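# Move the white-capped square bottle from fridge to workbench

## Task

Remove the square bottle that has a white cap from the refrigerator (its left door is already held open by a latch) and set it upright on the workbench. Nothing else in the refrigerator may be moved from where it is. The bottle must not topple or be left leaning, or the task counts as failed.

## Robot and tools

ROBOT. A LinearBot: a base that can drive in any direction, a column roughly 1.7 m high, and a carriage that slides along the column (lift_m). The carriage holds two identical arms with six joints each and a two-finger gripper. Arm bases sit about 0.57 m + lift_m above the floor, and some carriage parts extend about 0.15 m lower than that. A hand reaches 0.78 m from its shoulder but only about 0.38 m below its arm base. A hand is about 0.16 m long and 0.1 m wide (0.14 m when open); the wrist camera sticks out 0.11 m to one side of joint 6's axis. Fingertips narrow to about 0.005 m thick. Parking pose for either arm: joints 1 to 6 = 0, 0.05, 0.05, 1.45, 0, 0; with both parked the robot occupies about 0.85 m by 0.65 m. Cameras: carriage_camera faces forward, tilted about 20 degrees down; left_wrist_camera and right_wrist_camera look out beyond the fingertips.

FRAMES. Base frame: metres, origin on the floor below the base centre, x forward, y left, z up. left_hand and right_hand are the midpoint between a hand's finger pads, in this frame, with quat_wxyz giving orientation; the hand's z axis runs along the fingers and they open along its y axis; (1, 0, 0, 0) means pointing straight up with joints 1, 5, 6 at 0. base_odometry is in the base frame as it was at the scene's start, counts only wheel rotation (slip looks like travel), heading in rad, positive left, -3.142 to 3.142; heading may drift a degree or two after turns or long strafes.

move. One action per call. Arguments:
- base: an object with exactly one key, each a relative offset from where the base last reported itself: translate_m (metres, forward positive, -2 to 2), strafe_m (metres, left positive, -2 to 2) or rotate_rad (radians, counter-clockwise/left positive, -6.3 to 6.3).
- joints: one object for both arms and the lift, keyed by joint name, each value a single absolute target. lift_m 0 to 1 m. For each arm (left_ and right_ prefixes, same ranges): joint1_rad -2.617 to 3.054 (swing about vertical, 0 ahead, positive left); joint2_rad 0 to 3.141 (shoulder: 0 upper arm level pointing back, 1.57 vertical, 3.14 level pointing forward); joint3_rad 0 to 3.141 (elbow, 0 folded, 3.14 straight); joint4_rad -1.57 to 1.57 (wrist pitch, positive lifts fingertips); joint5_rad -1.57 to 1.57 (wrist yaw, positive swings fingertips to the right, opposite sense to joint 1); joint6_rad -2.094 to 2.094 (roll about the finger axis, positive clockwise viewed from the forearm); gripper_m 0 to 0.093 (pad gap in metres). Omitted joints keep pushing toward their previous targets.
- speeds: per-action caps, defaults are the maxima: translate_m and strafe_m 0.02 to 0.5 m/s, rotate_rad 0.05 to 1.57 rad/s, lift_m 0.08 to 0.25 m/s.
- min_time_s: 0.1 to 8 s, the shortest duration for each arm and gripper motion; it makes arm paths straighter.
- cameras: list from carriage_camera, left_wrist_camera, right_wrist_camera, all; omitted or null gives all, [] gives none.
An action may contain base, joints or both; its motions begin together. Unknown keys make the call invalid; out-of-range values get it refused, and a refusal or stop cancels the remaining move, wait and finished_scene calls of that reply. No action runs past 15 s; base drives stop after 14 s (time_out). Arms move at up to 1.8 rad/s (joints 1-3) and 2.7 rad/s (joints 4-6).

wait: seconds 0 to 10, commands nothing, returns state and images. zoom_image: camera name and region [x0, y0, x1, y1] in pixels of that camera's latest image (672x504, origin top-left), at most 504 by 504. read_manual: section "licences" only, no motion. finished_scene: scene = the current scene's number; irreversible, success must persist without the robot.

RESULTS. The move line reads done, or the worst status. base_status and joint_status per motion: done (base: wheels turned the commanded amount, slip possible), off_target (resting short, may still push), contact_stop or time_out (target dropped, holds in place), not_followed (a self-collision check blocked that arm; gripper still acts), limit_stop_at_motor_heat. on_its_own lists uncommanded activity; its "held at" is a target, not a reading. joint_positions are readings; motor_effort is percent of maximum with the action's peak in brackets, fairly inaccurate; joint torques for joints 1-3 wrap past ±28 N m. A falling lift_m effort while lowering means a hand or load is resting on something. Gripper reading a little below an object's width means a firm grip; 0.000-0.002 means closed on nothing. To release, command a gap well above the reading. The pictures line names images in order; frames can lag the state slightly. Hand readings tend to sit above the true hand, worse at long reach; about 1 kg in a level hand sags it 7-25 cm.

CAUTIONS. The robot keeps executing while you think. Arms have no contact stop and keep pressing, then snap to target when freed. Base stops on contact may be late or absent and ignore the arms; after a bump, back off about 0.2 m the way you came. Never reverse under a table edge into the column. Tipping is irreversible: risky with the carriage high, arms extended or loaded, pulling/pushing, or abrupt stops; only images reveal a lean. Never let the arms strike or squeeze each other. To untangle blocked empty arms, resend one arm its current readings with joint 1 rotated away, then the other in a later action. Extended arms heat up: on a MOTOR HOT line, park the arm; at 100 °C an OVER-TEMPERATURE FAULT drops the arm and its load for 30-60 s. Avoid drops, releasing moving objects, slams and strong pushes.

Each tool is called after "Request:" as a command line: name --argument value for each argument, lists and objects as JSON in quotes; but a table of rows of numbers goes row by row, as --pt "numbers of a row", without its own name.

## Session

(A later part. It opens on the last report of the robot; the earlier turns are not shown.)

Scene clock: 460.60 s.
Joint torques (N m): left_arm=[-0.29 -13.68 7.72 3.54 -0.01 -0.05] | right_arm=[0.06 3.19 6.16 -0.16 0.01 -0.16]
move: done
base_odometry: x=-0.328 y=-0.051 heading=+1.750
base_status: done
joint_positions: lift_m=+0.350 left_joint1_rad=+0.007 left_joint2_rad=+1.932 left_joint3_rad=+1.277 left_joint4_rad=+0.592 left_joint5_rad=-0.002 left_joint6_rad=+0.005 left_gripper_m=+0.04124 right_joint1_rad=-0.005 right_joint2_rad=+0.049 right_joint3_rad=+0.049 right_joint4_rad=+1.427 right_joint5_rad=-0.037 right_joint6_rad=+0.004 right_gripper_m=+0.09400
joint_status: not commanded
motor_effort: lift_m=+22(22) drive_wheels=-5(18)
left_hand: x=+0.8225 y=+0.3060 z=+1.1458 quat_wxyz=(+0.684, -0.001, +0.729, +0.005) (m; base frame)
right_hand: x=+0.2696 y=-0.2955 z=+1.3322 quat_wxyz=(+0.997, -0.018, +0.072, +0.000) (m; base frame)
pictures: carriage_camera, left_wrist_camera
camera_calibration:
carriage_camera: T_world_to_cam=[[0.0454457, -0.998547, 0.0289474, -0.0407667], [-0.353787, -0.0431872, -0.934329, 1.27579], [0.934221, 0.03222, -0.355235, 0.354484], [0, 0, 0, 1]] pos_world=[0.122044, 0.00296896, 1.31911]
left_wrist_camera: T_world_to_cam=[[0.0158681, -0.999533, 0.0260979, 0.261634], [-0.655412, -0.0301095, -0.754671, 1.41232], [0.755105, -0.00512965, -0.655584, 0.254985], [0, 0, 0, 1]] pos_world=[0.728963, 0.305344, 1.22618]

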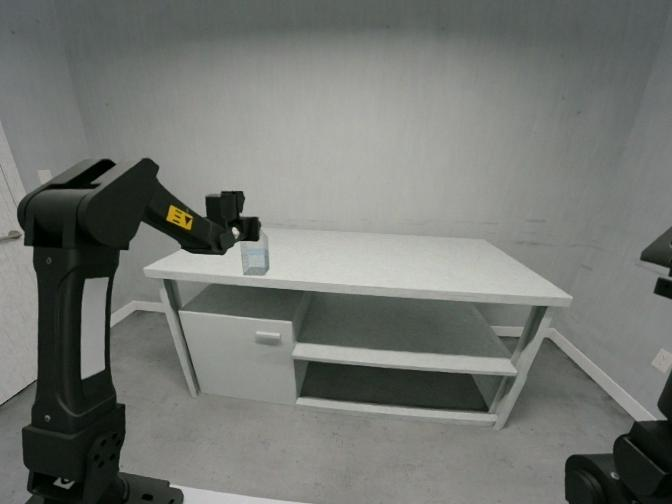

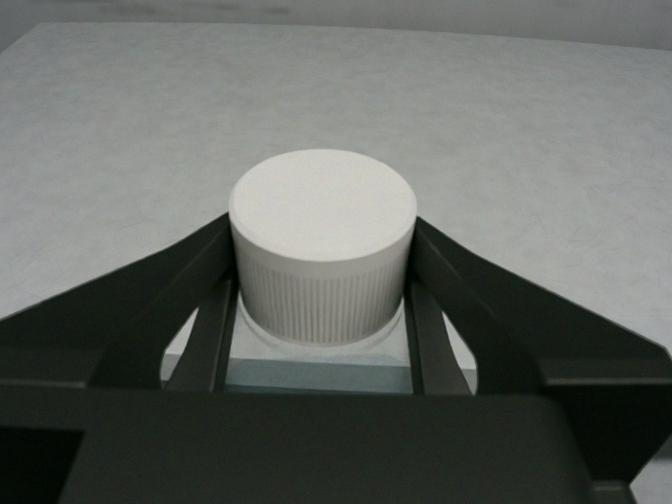

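Request:
move --base '{"translate_m": 0.34}' --joints '{"left_joint4_rad": 0.745}' --speeds '{"translate_m": 0.2}' --min_time_s 1.5 --cameras '[]'

Request:
move --joints '{"lift_m": 0.265}' --speeds '{"lift_m": 0.1}' --cameras '["carriage_camera", "left_wrist_camera"]'

Request:
zoom_image --camera "carriage_camera" --region '[180, 160, 380, 310]'

Scene clock: 498.47 s.
Joint torques (N m): left_arm=[-0.25 -13.78 7.64 3.58 -0.01 -0.06] | right_arm=[0.06 3.19 6.15 -0.17 0 -0.15]
move: off_target
base_odometry: x=-0.389 y=+0.284 heading=+1.751
base_status: done
joint_positions: lift_m=+0.350 left_joint1_rad=+0.007 left_joint2_rad=+1.932 left_joint3_rad=+1.277 left_joint4_rad=+0.632 left_joint5_rad=-0.002 left_joint6_rad=+0.005 left_gripper_m=+0.04124 right_joint1_rad=-0.005 right_joint2_rad=+0.049 right_joint3_rad=+0.049 right_joint4_rad=+1.427 right_joint5_rad=-0.037 right_joint6_rad=+0.004 right_gripper_m=+0.09400
joint_status: left_joint4_rad off_target (ended at +0.632, target +0.745)
motor_effort: lift_m=+22(22) drive_wheels=-6(14)
left_hand: x=+0.8229 y=+0.3060 z=+1.1556 quat_wxyz=(+0.699, -0.001, +0.715, +0.005) (m; base frame)
right_hand: x=+0.2696 y=-0.2955 z=+1.3322 quat_wxyz=(+0.997, -0.018, +0.072, +0.000) (m; base frame)
pictures: none
No camera images: "cameras" was empty.

Scene clock: 499.70 s.
Joint torques (N m): left_arm=[-0.28 -13.89 7.8 3.56 -0.01 -0.06] | right_arm=[0.06 3.18 6.17 -0.17 0.01 -0.15]
move: done
base_odometry: x=-0.389 y=+0.284 heading=+1.751
base_status: not commanded
joint_positions: lift_m=+0.265 left_joint1_rad=+0.007 left_joint2_rad=+1.934 left_joint3_rad=+1.277 left_joint4_rad=+0.635 left_joint5_rad=-0.002 left_joint6_rad=+0.005 left_gripper_m=+0.04124 right_joint1_rad=-0.005 right_joint2_rad=+0.049 right_joint3_rad=+0.049 right_joint4_rad=+1.427 right_joint5_rad=-0.037 right_joint6_rad=+0.004 right_gripper_m=+0.09400
joint_status: all done
motor_effort: lift_m=+22(23) drive_wheels=-3(9)
left_hand: x=+0.8232 y=+0.3060 z=+1.0702 quat_wxyz=(+0.699, -0.001, +0.715, +0.005) (m; base frame)
right_hand: x=+0.2696 y=-0.2955 z=+1.2472 quat_wxyz=(+0.997, -0.018, +0.072, +0.000) (m; base frame)
pictures: carriage_camera, left_wrist_camera
camera_calibration:
carriage_camera: T_world_to_cam=[[0.0454457, -0.998547, 0.0289474, -0.0383079], [-0.353787, -0.0431872, -0.934329, 1.19643], [0.934221, 0.03222, -0.355235, 0.324311], [0, 0, 0, 1]] pos_world=[0.122044, 0.00296896, 1.23418]
left_wrist_camera: T_world_to_cam=[[0.0147954, -0.99954, 0.026457, 0.264099], [-0.624071, -0.0299046, -0.780795, 1.35788], [0.781227, -0.00495887, -0.624227, 0.149821], [0, 0, 0, 1]] pos_world=[0.726464, 0.305328, 1.14676]

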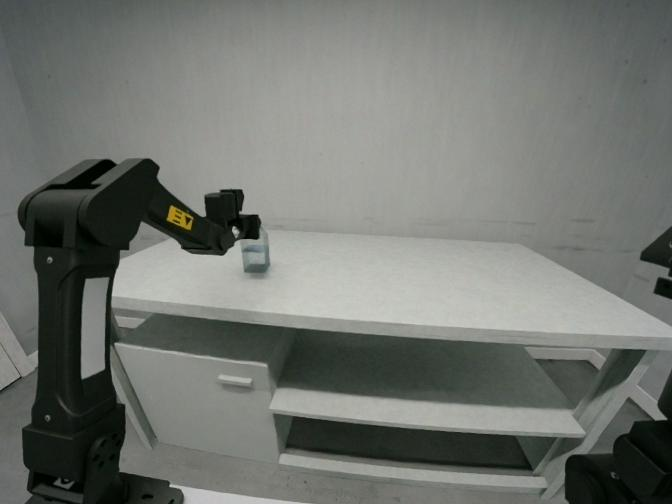

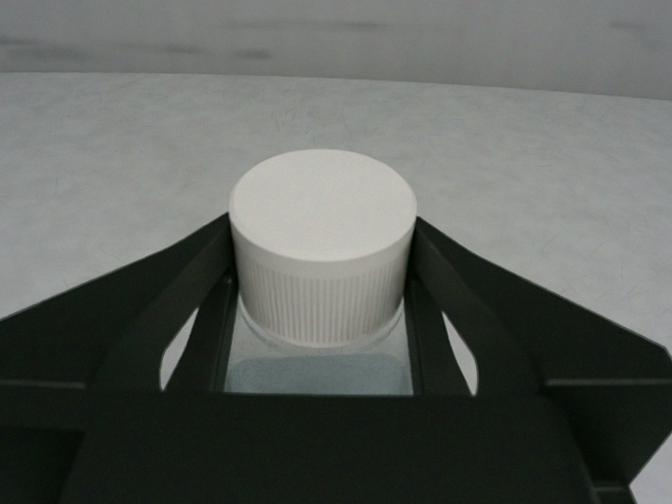

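Scaled by 2.520 from the camera's 672x504 image, which has a finer 960x720 frame.

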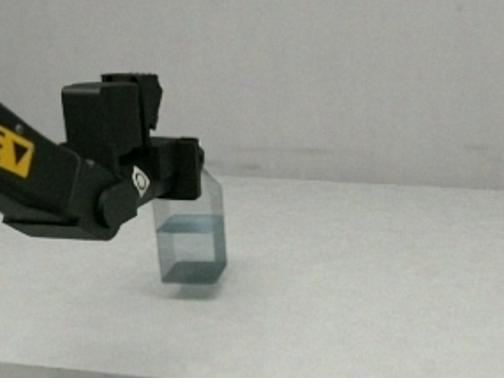

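Request:
move --joints '{"lift_m": 0.243}' --speeds '{"lift_m": 0.08}' --cameras '["carriage_camera"]'

Request:
zoom_image --camera "carriage_camera" --region '[220, 200, 300, 300]'

Scene clock: 533.83 s.
Joint torques (N m): left_arm=[-0.28 -14.2 7.8 3.56 -0.01 -0.06] | right_arm=[0.05 3.11 6.2 -0.17 0 -0.16]
move: done
base_odometry: x=-0.389 y=+0.284 heading=+1.751
base_status: not commanded
joint_positions: lift_m=+0.243 left_joint1_rad=+0.007 left_joint2_rad=+1.935 left_joint3_rad=+1.277 left_joint4_rad=+0.637 left_joint5_rad=-0.002 left_joint6_rad=+0.005 left_gripper_m=+0.04124 right_joint1_rad=-0.005 right_joint2_rad=+0.049 right_joint3_rad=+0.049 right_joint4_rad=+1.427 right_joint5_rad=-0.037 right_joint6_rad=+0.004 right_gripper_m=+0.09400
joint_status: all done
motor_effort: lift_m=+22(22) drive_wheels=+4(8)
left_hand: x=+0.8233 y=+0.3060 z=+1.0484 quat_wxyz=(+0.700, -0.001, +0.714, +0.005) (m; base frame)
right_hand: x=+0.2695 y=-0.2955 z=+1.2252 quat_wxyz=(+0.997, -0.018, +0.072, +0.000) (m; base frame)
pictures: carriage_camera
camera_calibration:
carriage_camera: T_world_to_cam=[[0.0454457, -0.998547, 0.0289474, -0.0376711], [-0.353787, -0.0431872, -0.934329, 1.17588], [0.934221, 0.03222, -0.355235, 0.316496], [0, 0, 0, 1]] pos_world=[0.122044, 0.00296896, 1.21218]

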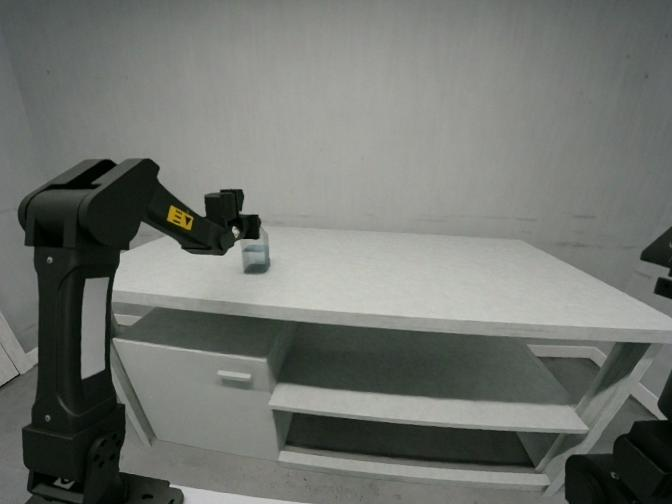

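Scaled by 5.040 from the camera's 672x504 image, which has a finer 960x720 frame.

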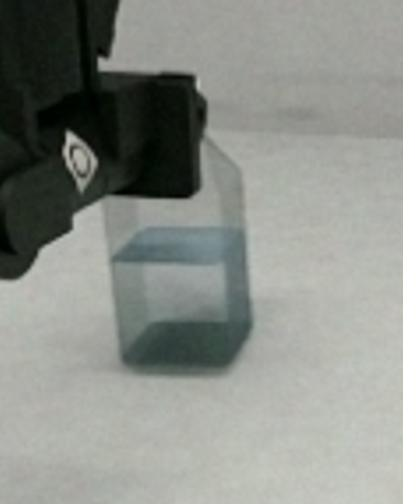

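Request:
move --joints '{"lift_m": 0.232}' --speeds '{"lift_m": 0.08}' --cameras '[]'

Request:
move --joints '{"lift_m": 0.226}' --speeds '{"lift_m": 0.08}' --cameras '["carriage_camera", "left_wrist_camera"]'

Request:
zoom_image --camera "carriage_camera" --region '[220, 200, 300, 300]'

Scene clock: 545.10 s.
Joint torques (N m): left_arm=[-0.29 -14.09 7.61 3.39 -0.02 -0.05] | right_arm=[0.05 3.21 6.13 -0.18 0.01 -0.15]
move: done
MOTOR HOT: joint 2 (shoulder) of the left arm reports 76 °C; the controller stops that arm at 100 °C. To cool a motor, set the load down, stop pushing, or move to a pose that needs little force.
base_odometry: x=-0.389 y=+0.284 heading=+1.751
base_status: not commanded
joint_positions: lift_m=+0.232 left_joint1_rad=+0.007 left_joint2_rad=+1.935 left_joint3_rad=+1.277 left_joint4_rad=+0.649 left_joint5_rad=-0.002 left_joint6_rad=+0.005 left_gripper_m=+0.04124 right_joint1_rad=-0.005 right_joint2_rad=+0.049 right_joint3_rad=+0.049 right_joint4_rad=+1.427 right_joint5_rad=-0.037 right_joint6_rad=+0.004 right_gripper_m=+0.09400
joint_status: all done
motor_effort: lift_m=+22(23) drive_wheels=+7(8)
left_hand: x=+0.8234 y=+0.3059 z=+1.0400 quat_wxyz=(+0.704, -0.001, +0.711, +0.005) (m; base frame)
right_hand: x=+0.2695 y=-0.2955 z=+1.2142 quat_wxyz=(+0.997, -0.018, +0.072, +0.000) (m; base frame)
pictures: none
No camera images: "cameras" was empty.

Scene clock: 545.53 s.
Joint torques (N m): left_arm=[-0.27 -14.08 7.73 3.17 -0.01 -0.08] | right_arm=[0.05 3.17 6.12 -0.17 0 -0.15]
move: done
MOTOR HOT: still on. Joint 2 (shoulder) of the left arm reports 76 °C.
base_odometry: x=-0.389 y=+0.284 heading=+1.751
base_status: not commanded
joint_positions: lift_m=+0.226 left_joint1_rad=+0.007 left_joint2_rad=+1.935 left_joint3_rad=+1.277 left_joint4_rad=+0.668 left_joint5_rad=-0.002 left_joint6_rad=+0.005 left_gripper_m=+0.04124 right_joint1_rad=-0.005 right_joint2_rad=+0.049 right_joint3_rad=+0.049 right_joint4_rad=+1.427 right_joint5_rad=-0.037 right_joint6_rad=+0.004 right_gripper_m=+0.09400
joint_status: all done
motor_effort: lift_m=+21(22) drive_wheels=-6(9)
left_hand: x=+0.8234 y=+0.3059 z=+1.0387 quat_wxyz=(+0.710, -0.001, +0.704, +0.005) (m; base frame)
right_hand: x=+0.2696 y=-0.2955 z=+1.2083 quat_wxyz=(+0.997, -0.018, +0.072, +0.000) (m; base frame)
pictures: carriage_camera, left_wrist_camera
camera_calibration:
carriage_camera: T_world_to_cam=[[0.0454457, -0.998547, 0.0289474, -0.0371812], [-0.353787, -0.0431872, -0.934329, 1.16007], [0.934221, 0.03222, -0.355235, 0.310484], [0, 0, 0, 1]] pos_world=[0.122044, 0.00296896, 1.19525]
left_wrist_camera: T_world_to_cam=[[0.0131912, -0.999557, 0.0266981, 0.265875], [-0.599064, -0.0292782, -0.800166, 1.33275], [0.800593, -0.00543874, -0.599184, 0.0881724], [0, 0, 0, 1]] pos_world=[0.724306, 0.305257, 1.11216]

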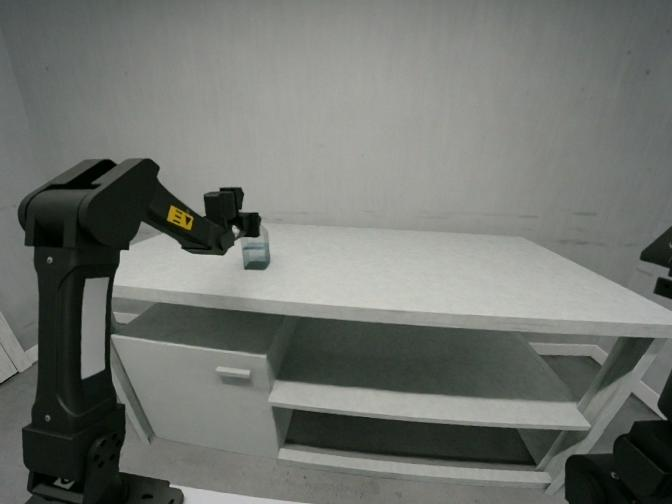

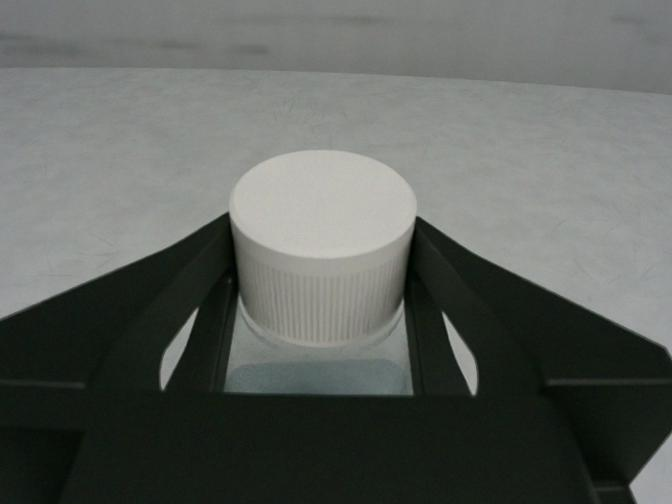

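Scaled by 5.040 from the camera's 672x504 image, which has a finer 960x720 frame.

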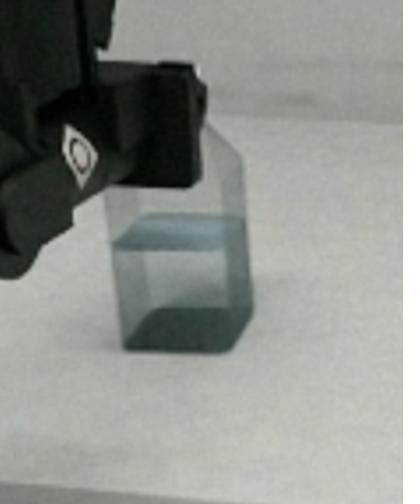

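Request:
move --joints '{"lift_m": 0.231, "left_joint4_rad": 0.636, "left_joint2_rad": 1.935}' --speeds '{"lift_m": 0.08}' --min_time_s 1 --cameras '["left_wrist_camera", "carriage_camera"]'

Request:
zoom_image --camera "carriage_camera" --region '[220, 200, 300, 300]'

Scene clock: 573.33 s.
Joint torques (N m): left_arm=[-0.28 -11.1 7.73 2.21 -0.02 -0.06] | right_arm=[0.06 3.14 6.15 -0.16 0.01 -0.15]
move: done
MOTOR HOT: still on. Joint 2 (shoulder) of the left arm reports 84 °C.
base_odometry: x=-0.389 y=+0.284 heading=+1.751
base_status: not commanded
joint_positions: lift_m=+0.231 left_joint1_rad=+0.007 left_joint2_rad=+1.935 left_joint3_rad=+1.277 left_joint4_rad=+0.642 left_joint5_rad=-0.001 left_joint6_rad=+0.005 left_gripper_m=+0.04124 right_joint1_rad=-0.005 right_joint2_rad=+0.049 right_joint3_rad=+0.049 right_joint4_rad=+1.427 right_joint5_rad=-0.037 right_joint6_rad=+0.004 right_gripper_m=+0.09400
joint_status: all done
motor_effort: lift_m=+27(31) drive_wheels=-3(10)
left_hand: x=+0.8234 y=+0.3058 z=+1.0369 quat_wxyz=(+0.701, -0.001, +0.713, +0.005) (m; base frame)
right_hand: x=+0.2697 y=-0.2955 z=+1.2126 quat_wxyz=(+0.997, -0.018, +0.072, +0.000) (m; base frame)
pictures: carriage_camera, left_wrist_camera
camera_calibration:
carriage_camera: T_world_to_cam=[[0.0454457, -0.998547, 0.0289474, -0.0373068], [-0.353787, -0.0431872, -0.934329, 1.16412], [0.934221, 0.03222, -0.355235, 0.312025], [0, 0, 0, 1]] pos_world=[0.122044, 0.00296896, 1.19959]
left_wrist_camera: T_world_to_cam=[[0.0134799, -0.999557, 0.0265281, 0.265798], [-0.619029, -0.0291773, -0.784826, 1.33176], [0.785253, -0.00584225, -0.619148, 0.120531], [0, 0, 0, 1]] pos_world=[0.726166, 0.305242, 1.11277]

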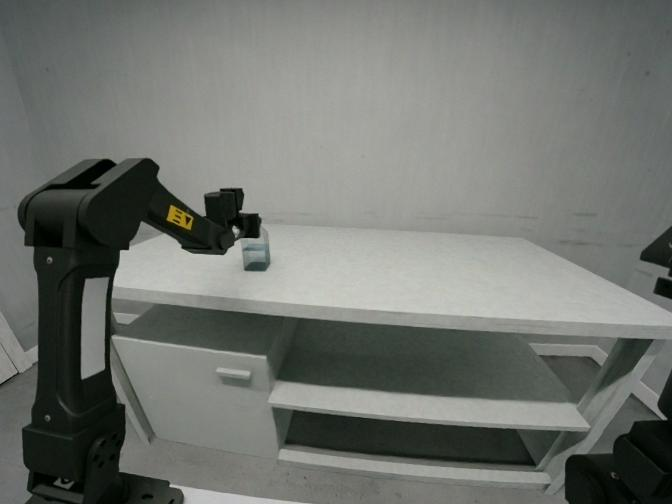

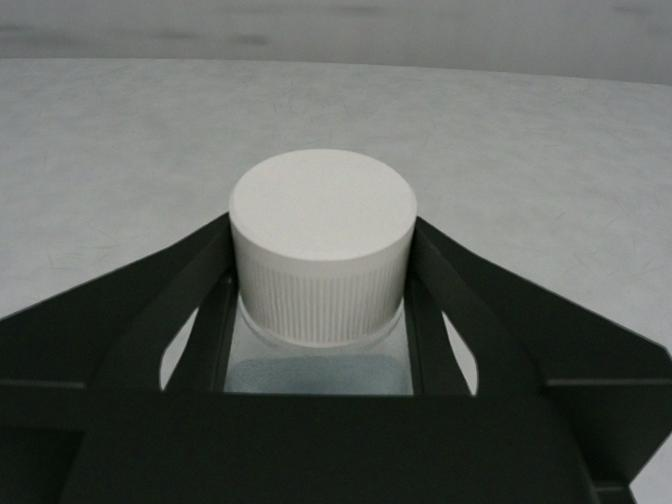

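Scaled by 5.040 from the camera's 672x504 image, which has a finer 960x720 frame.

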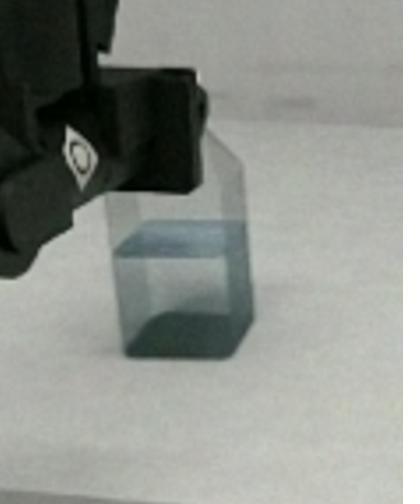

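Request:
move --joints '{"left_gripper_m": 0.08}' --min_time_s 1.5 --cameras '["left_wrist_camera", "carriage_camera"]'

Request:
zoom_image --camera "carriage_camera" --region '[220, 200, 300, 300]'

Scene clock: 581.97 s.
Joint torques (N m): left_arm=[-0.27 -11.14 7.72 2.21 -0.01 -0.06] | right_arm=[0.05 3.15 6.17 -0.16 0.01 -0.15]
move: done
MOTOR HOT: still on. Joint 2 (shoulder) of the left arm reports 82 °C.
base_odometry: x=-0.389 y=+0.284 heading=+1.751
base_status: not commanded
joint_positions: lift_m=+0.231 left_joint1_rad=+0.007 left_joint2_rad=+1.935 left_joint3_rad=+1.277 left_joint4_rad=+0.641 left_joint5_rad=-0.001 left_joint6_rad=+0.005 left_gripper_m=+0.07987 right_joint1_rad=-0.005 right_joint2_rad=+0.049 right_joint3_rad=+0.049 right_joint4_rad=+1.427 right_joint5_rad=-0.037 right_joint6_rad=+0.004 right_gripper_m=+0.09400
joint_status: all done
motor_effort: lift_m=+27(27) drive_wheels=-6(8)
left_hand: x=+0.8233 y=+0.3058 z=+1.0366 quat_wxyz=(+0.701, -0.001, +0.713, +0.005) (m; base frame)
right_hand: x=+0.2697 y=-0.2955 z=+1.2126 quat_wxyz=(+0.997, -0.018, +0.072, +0.000) (m; base frame)
pictures: carriage_camera, left_wrist_camera
camera_calibration:
carriage_camera: T_world_to_cam=[[0.0454457, -0.998547, 0.0289474, -0.0373068], [-0.353787, -0.0431872, -0.934329, 1.16412], [0.934221, 0.03222, -0.355235, 0.312025], [0, 0, 0, 1]] pos_world=[0.122044, 0.00296896, 1.19959]
left_wrist_camera: T_world_to_cam=[[0.0135102, -0.999557, 0.0265201, 0.265789], [-0.619926, -0.0291831, -0.784117, 1.33154], [0.784544, -0.00584689, -0.620046, 0.121877], [0, 0, 0, 1]] pos_world=[0.726248, 0.305242, 1.1126]

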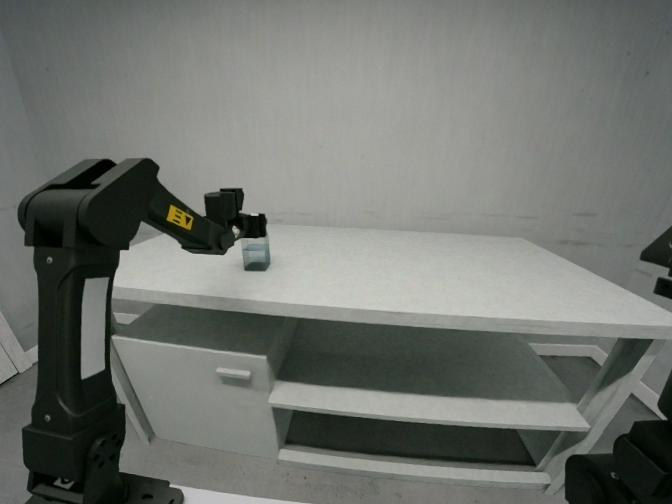

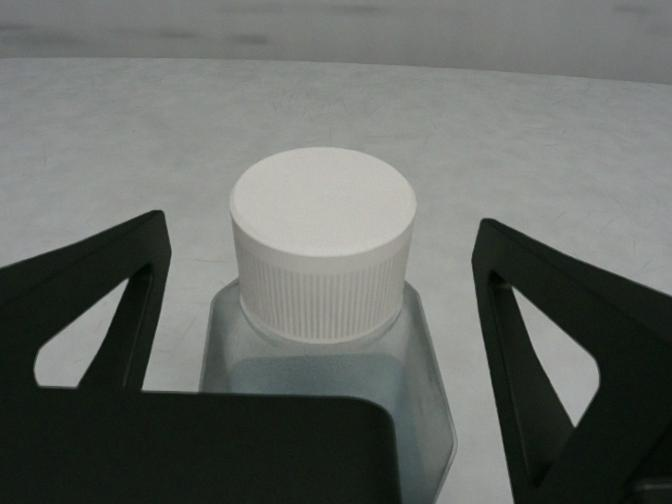

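Scaled by 5.040 from the camera's 672x504 image, which has a finer 960x720 frame.

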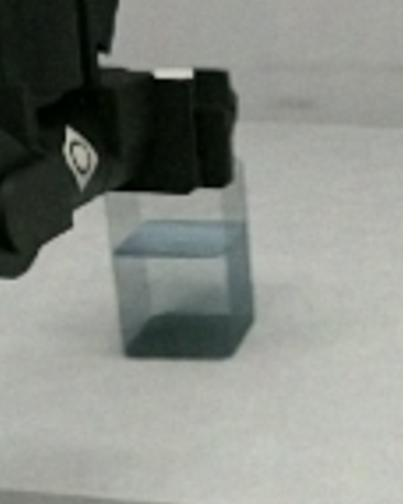

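Released cleanly. Back off and park the arm.

Request:
move --base '{"translate_m": -0.25}' --speeds '{"translate_m": 0.12}' --cameras '[]'

Request:
move --joints '{"left_joint1_rad": 0, "left_joint2_rad": 0.05, "left_joint3_rad": 0.05, "left_joint4_rad": 1.45, "left_joint5_rad": 0, "left_joint6_rad": 0}' --min_time_s 2.5 --cameras '["carriage_camera", "left_wrist_camera"]'

Request:
zoom_image --camera "carriage_camera" --region '[180, 180, 320, 300]'

Scene clock: 594.47 s.
Joint torques (N m): left_arm=[-0.28 -11.07 7.75 2.27 -0.02 -0.06] | right_arm=[0.05 3.18 6.15 -0.15 0.01 -0.15]
move: done
MOTOR HOT: still on. Joint 2 (shoulder) of the left arm reports 79 °C.
base_odometry: x=-0.345 y=+0.038 heading=+1.752
base_status: done
joint_positions: lift_m=+0.231 left_joint1_rad=+0.007 left_joint2_rad=+1.935 left_joint3_rad=+1.277 left_joint4_rad=+0.637 left_joint5_rad=-0.001 left_joint6_rad=+0.005 left_gripper_m=+0.07987 right_joint1_rad=-0.005 right_joint2_rad=+0.049 right_joint3_rad=+0.049 right_joint4_rad=+1.426 right_joint5_rad=-0.037 right_joint6_rad=+0.004 right_gripper_m=+0.09400
joint_status: not commanded
motor_effort: lift_m=+27(27) drive_wheels=-5(14)
left_hand: x=+0.8233 y=+0.3058 z=+1.0356 quat_wxyz=(+0.700, -0.001, +0.715, +0.005) (m; base frame)
right_hand: x=+0.2699 y=-0.2955 z=+1.2126 quat_wxyz=(+0.997, -0.018, +0.073, +0.001) (m; base frame)
pictures: none
No camera images: "cameras" was empty.

Scene clock: 597.27 s.
Joint torques (N m): left_arm=[-0.25 3.18 3.77 0.03 -0.01 -0.05] | right_arm=[0.06 3.15 6.16 -0.15 0.01 -0.15]
move: done
MOTOR HOT: still on. Joint 2 (shoulder) of the left arm reports 78 °C.
base_odometry: x=-0.345 y=+0.038 heading=+1.752
base_status: not commanded
joint_positions: lift_m=+0.231 left_joint1_rad=+0.007 left_joint2_rad=+0.056 left_joint3_rad=+0.060 left_joint4_rad=+1.440 left_joint5_rad=-0.001 left_joint6_rad=+0.005 left_gripper_m=+0.07987 right_joint1_rad=-0.005 right_joint2_rad=+0.049 right_joint3_rad=+0.049 right_joint4_rad=+1.426 right_joint5_rad=-0.037 right_joint6_rad=+0.004 right_gripper_m=+0.09400
joint_status: all done
motor_effort: lift_m=+27(27) drive_wheels=+8(9)
left_hand: x=+0.2651 y=+0.3022 z=+1.2162 quat_wxyz=(+0.998, -0.001, +0.063, +0.006) (m; base frame)
right_hand: x=+0.2699 y=-0.2955 z=+1.2126 quat_wxyz=(+0.997, -0.018, +0.073, +0.001) (m; base frame)
pictures: carriage_camera, left_wrist_camera
camera_calibration:
carriage_camera: T_world_to_cam=[[0.0454457, -0.998547, 0.0289474, -0.0373068], [-0.353787, -0.0431872, -0.934329, 1.16412], [0.934221, 0.03222, -0.355235, 0.312025], [0, 0, 0, 1]] pos_world=[0.122044, 0.00296896, 1.19959]
left_wrist_camera: T_world_to_cam=[[-0.0190612, -0.99977, 0.00983821, 0.293906], [0.711632, -0.0204782, -0.702254, 0.671061], [0.702294, -0.00638459, 0.711859, -0.926716], [0, 0, 0, 1]] pos_world=[0.17888, 0.301664, 1.12805]

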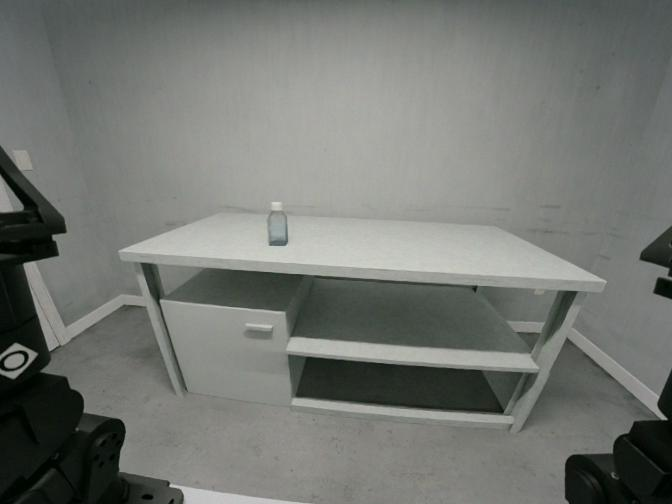

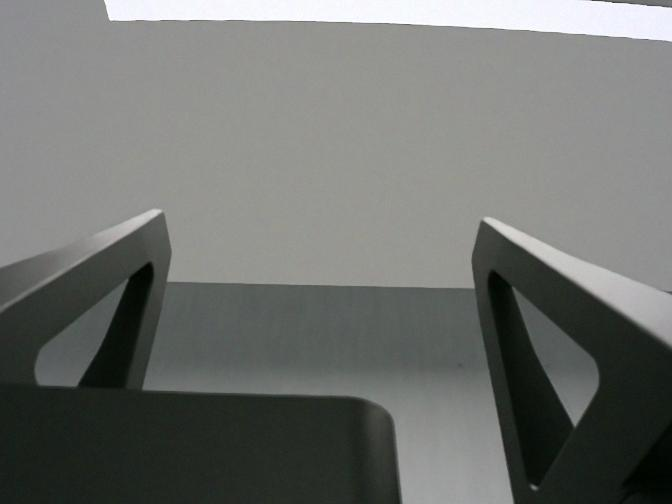

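Scaled by 3.600 from the camera's 672x504 image, which has a finer 960x720 frame.

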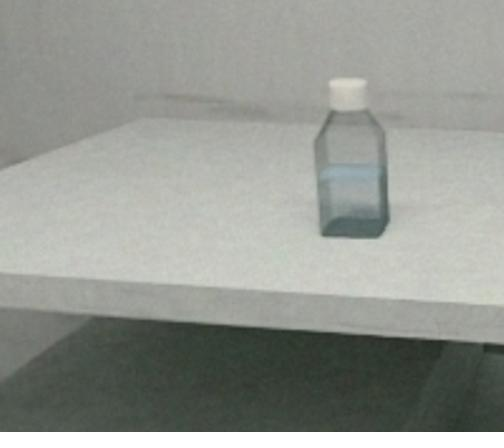

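Request:
finished_scene --scene 1

The scene is finished: the task was done.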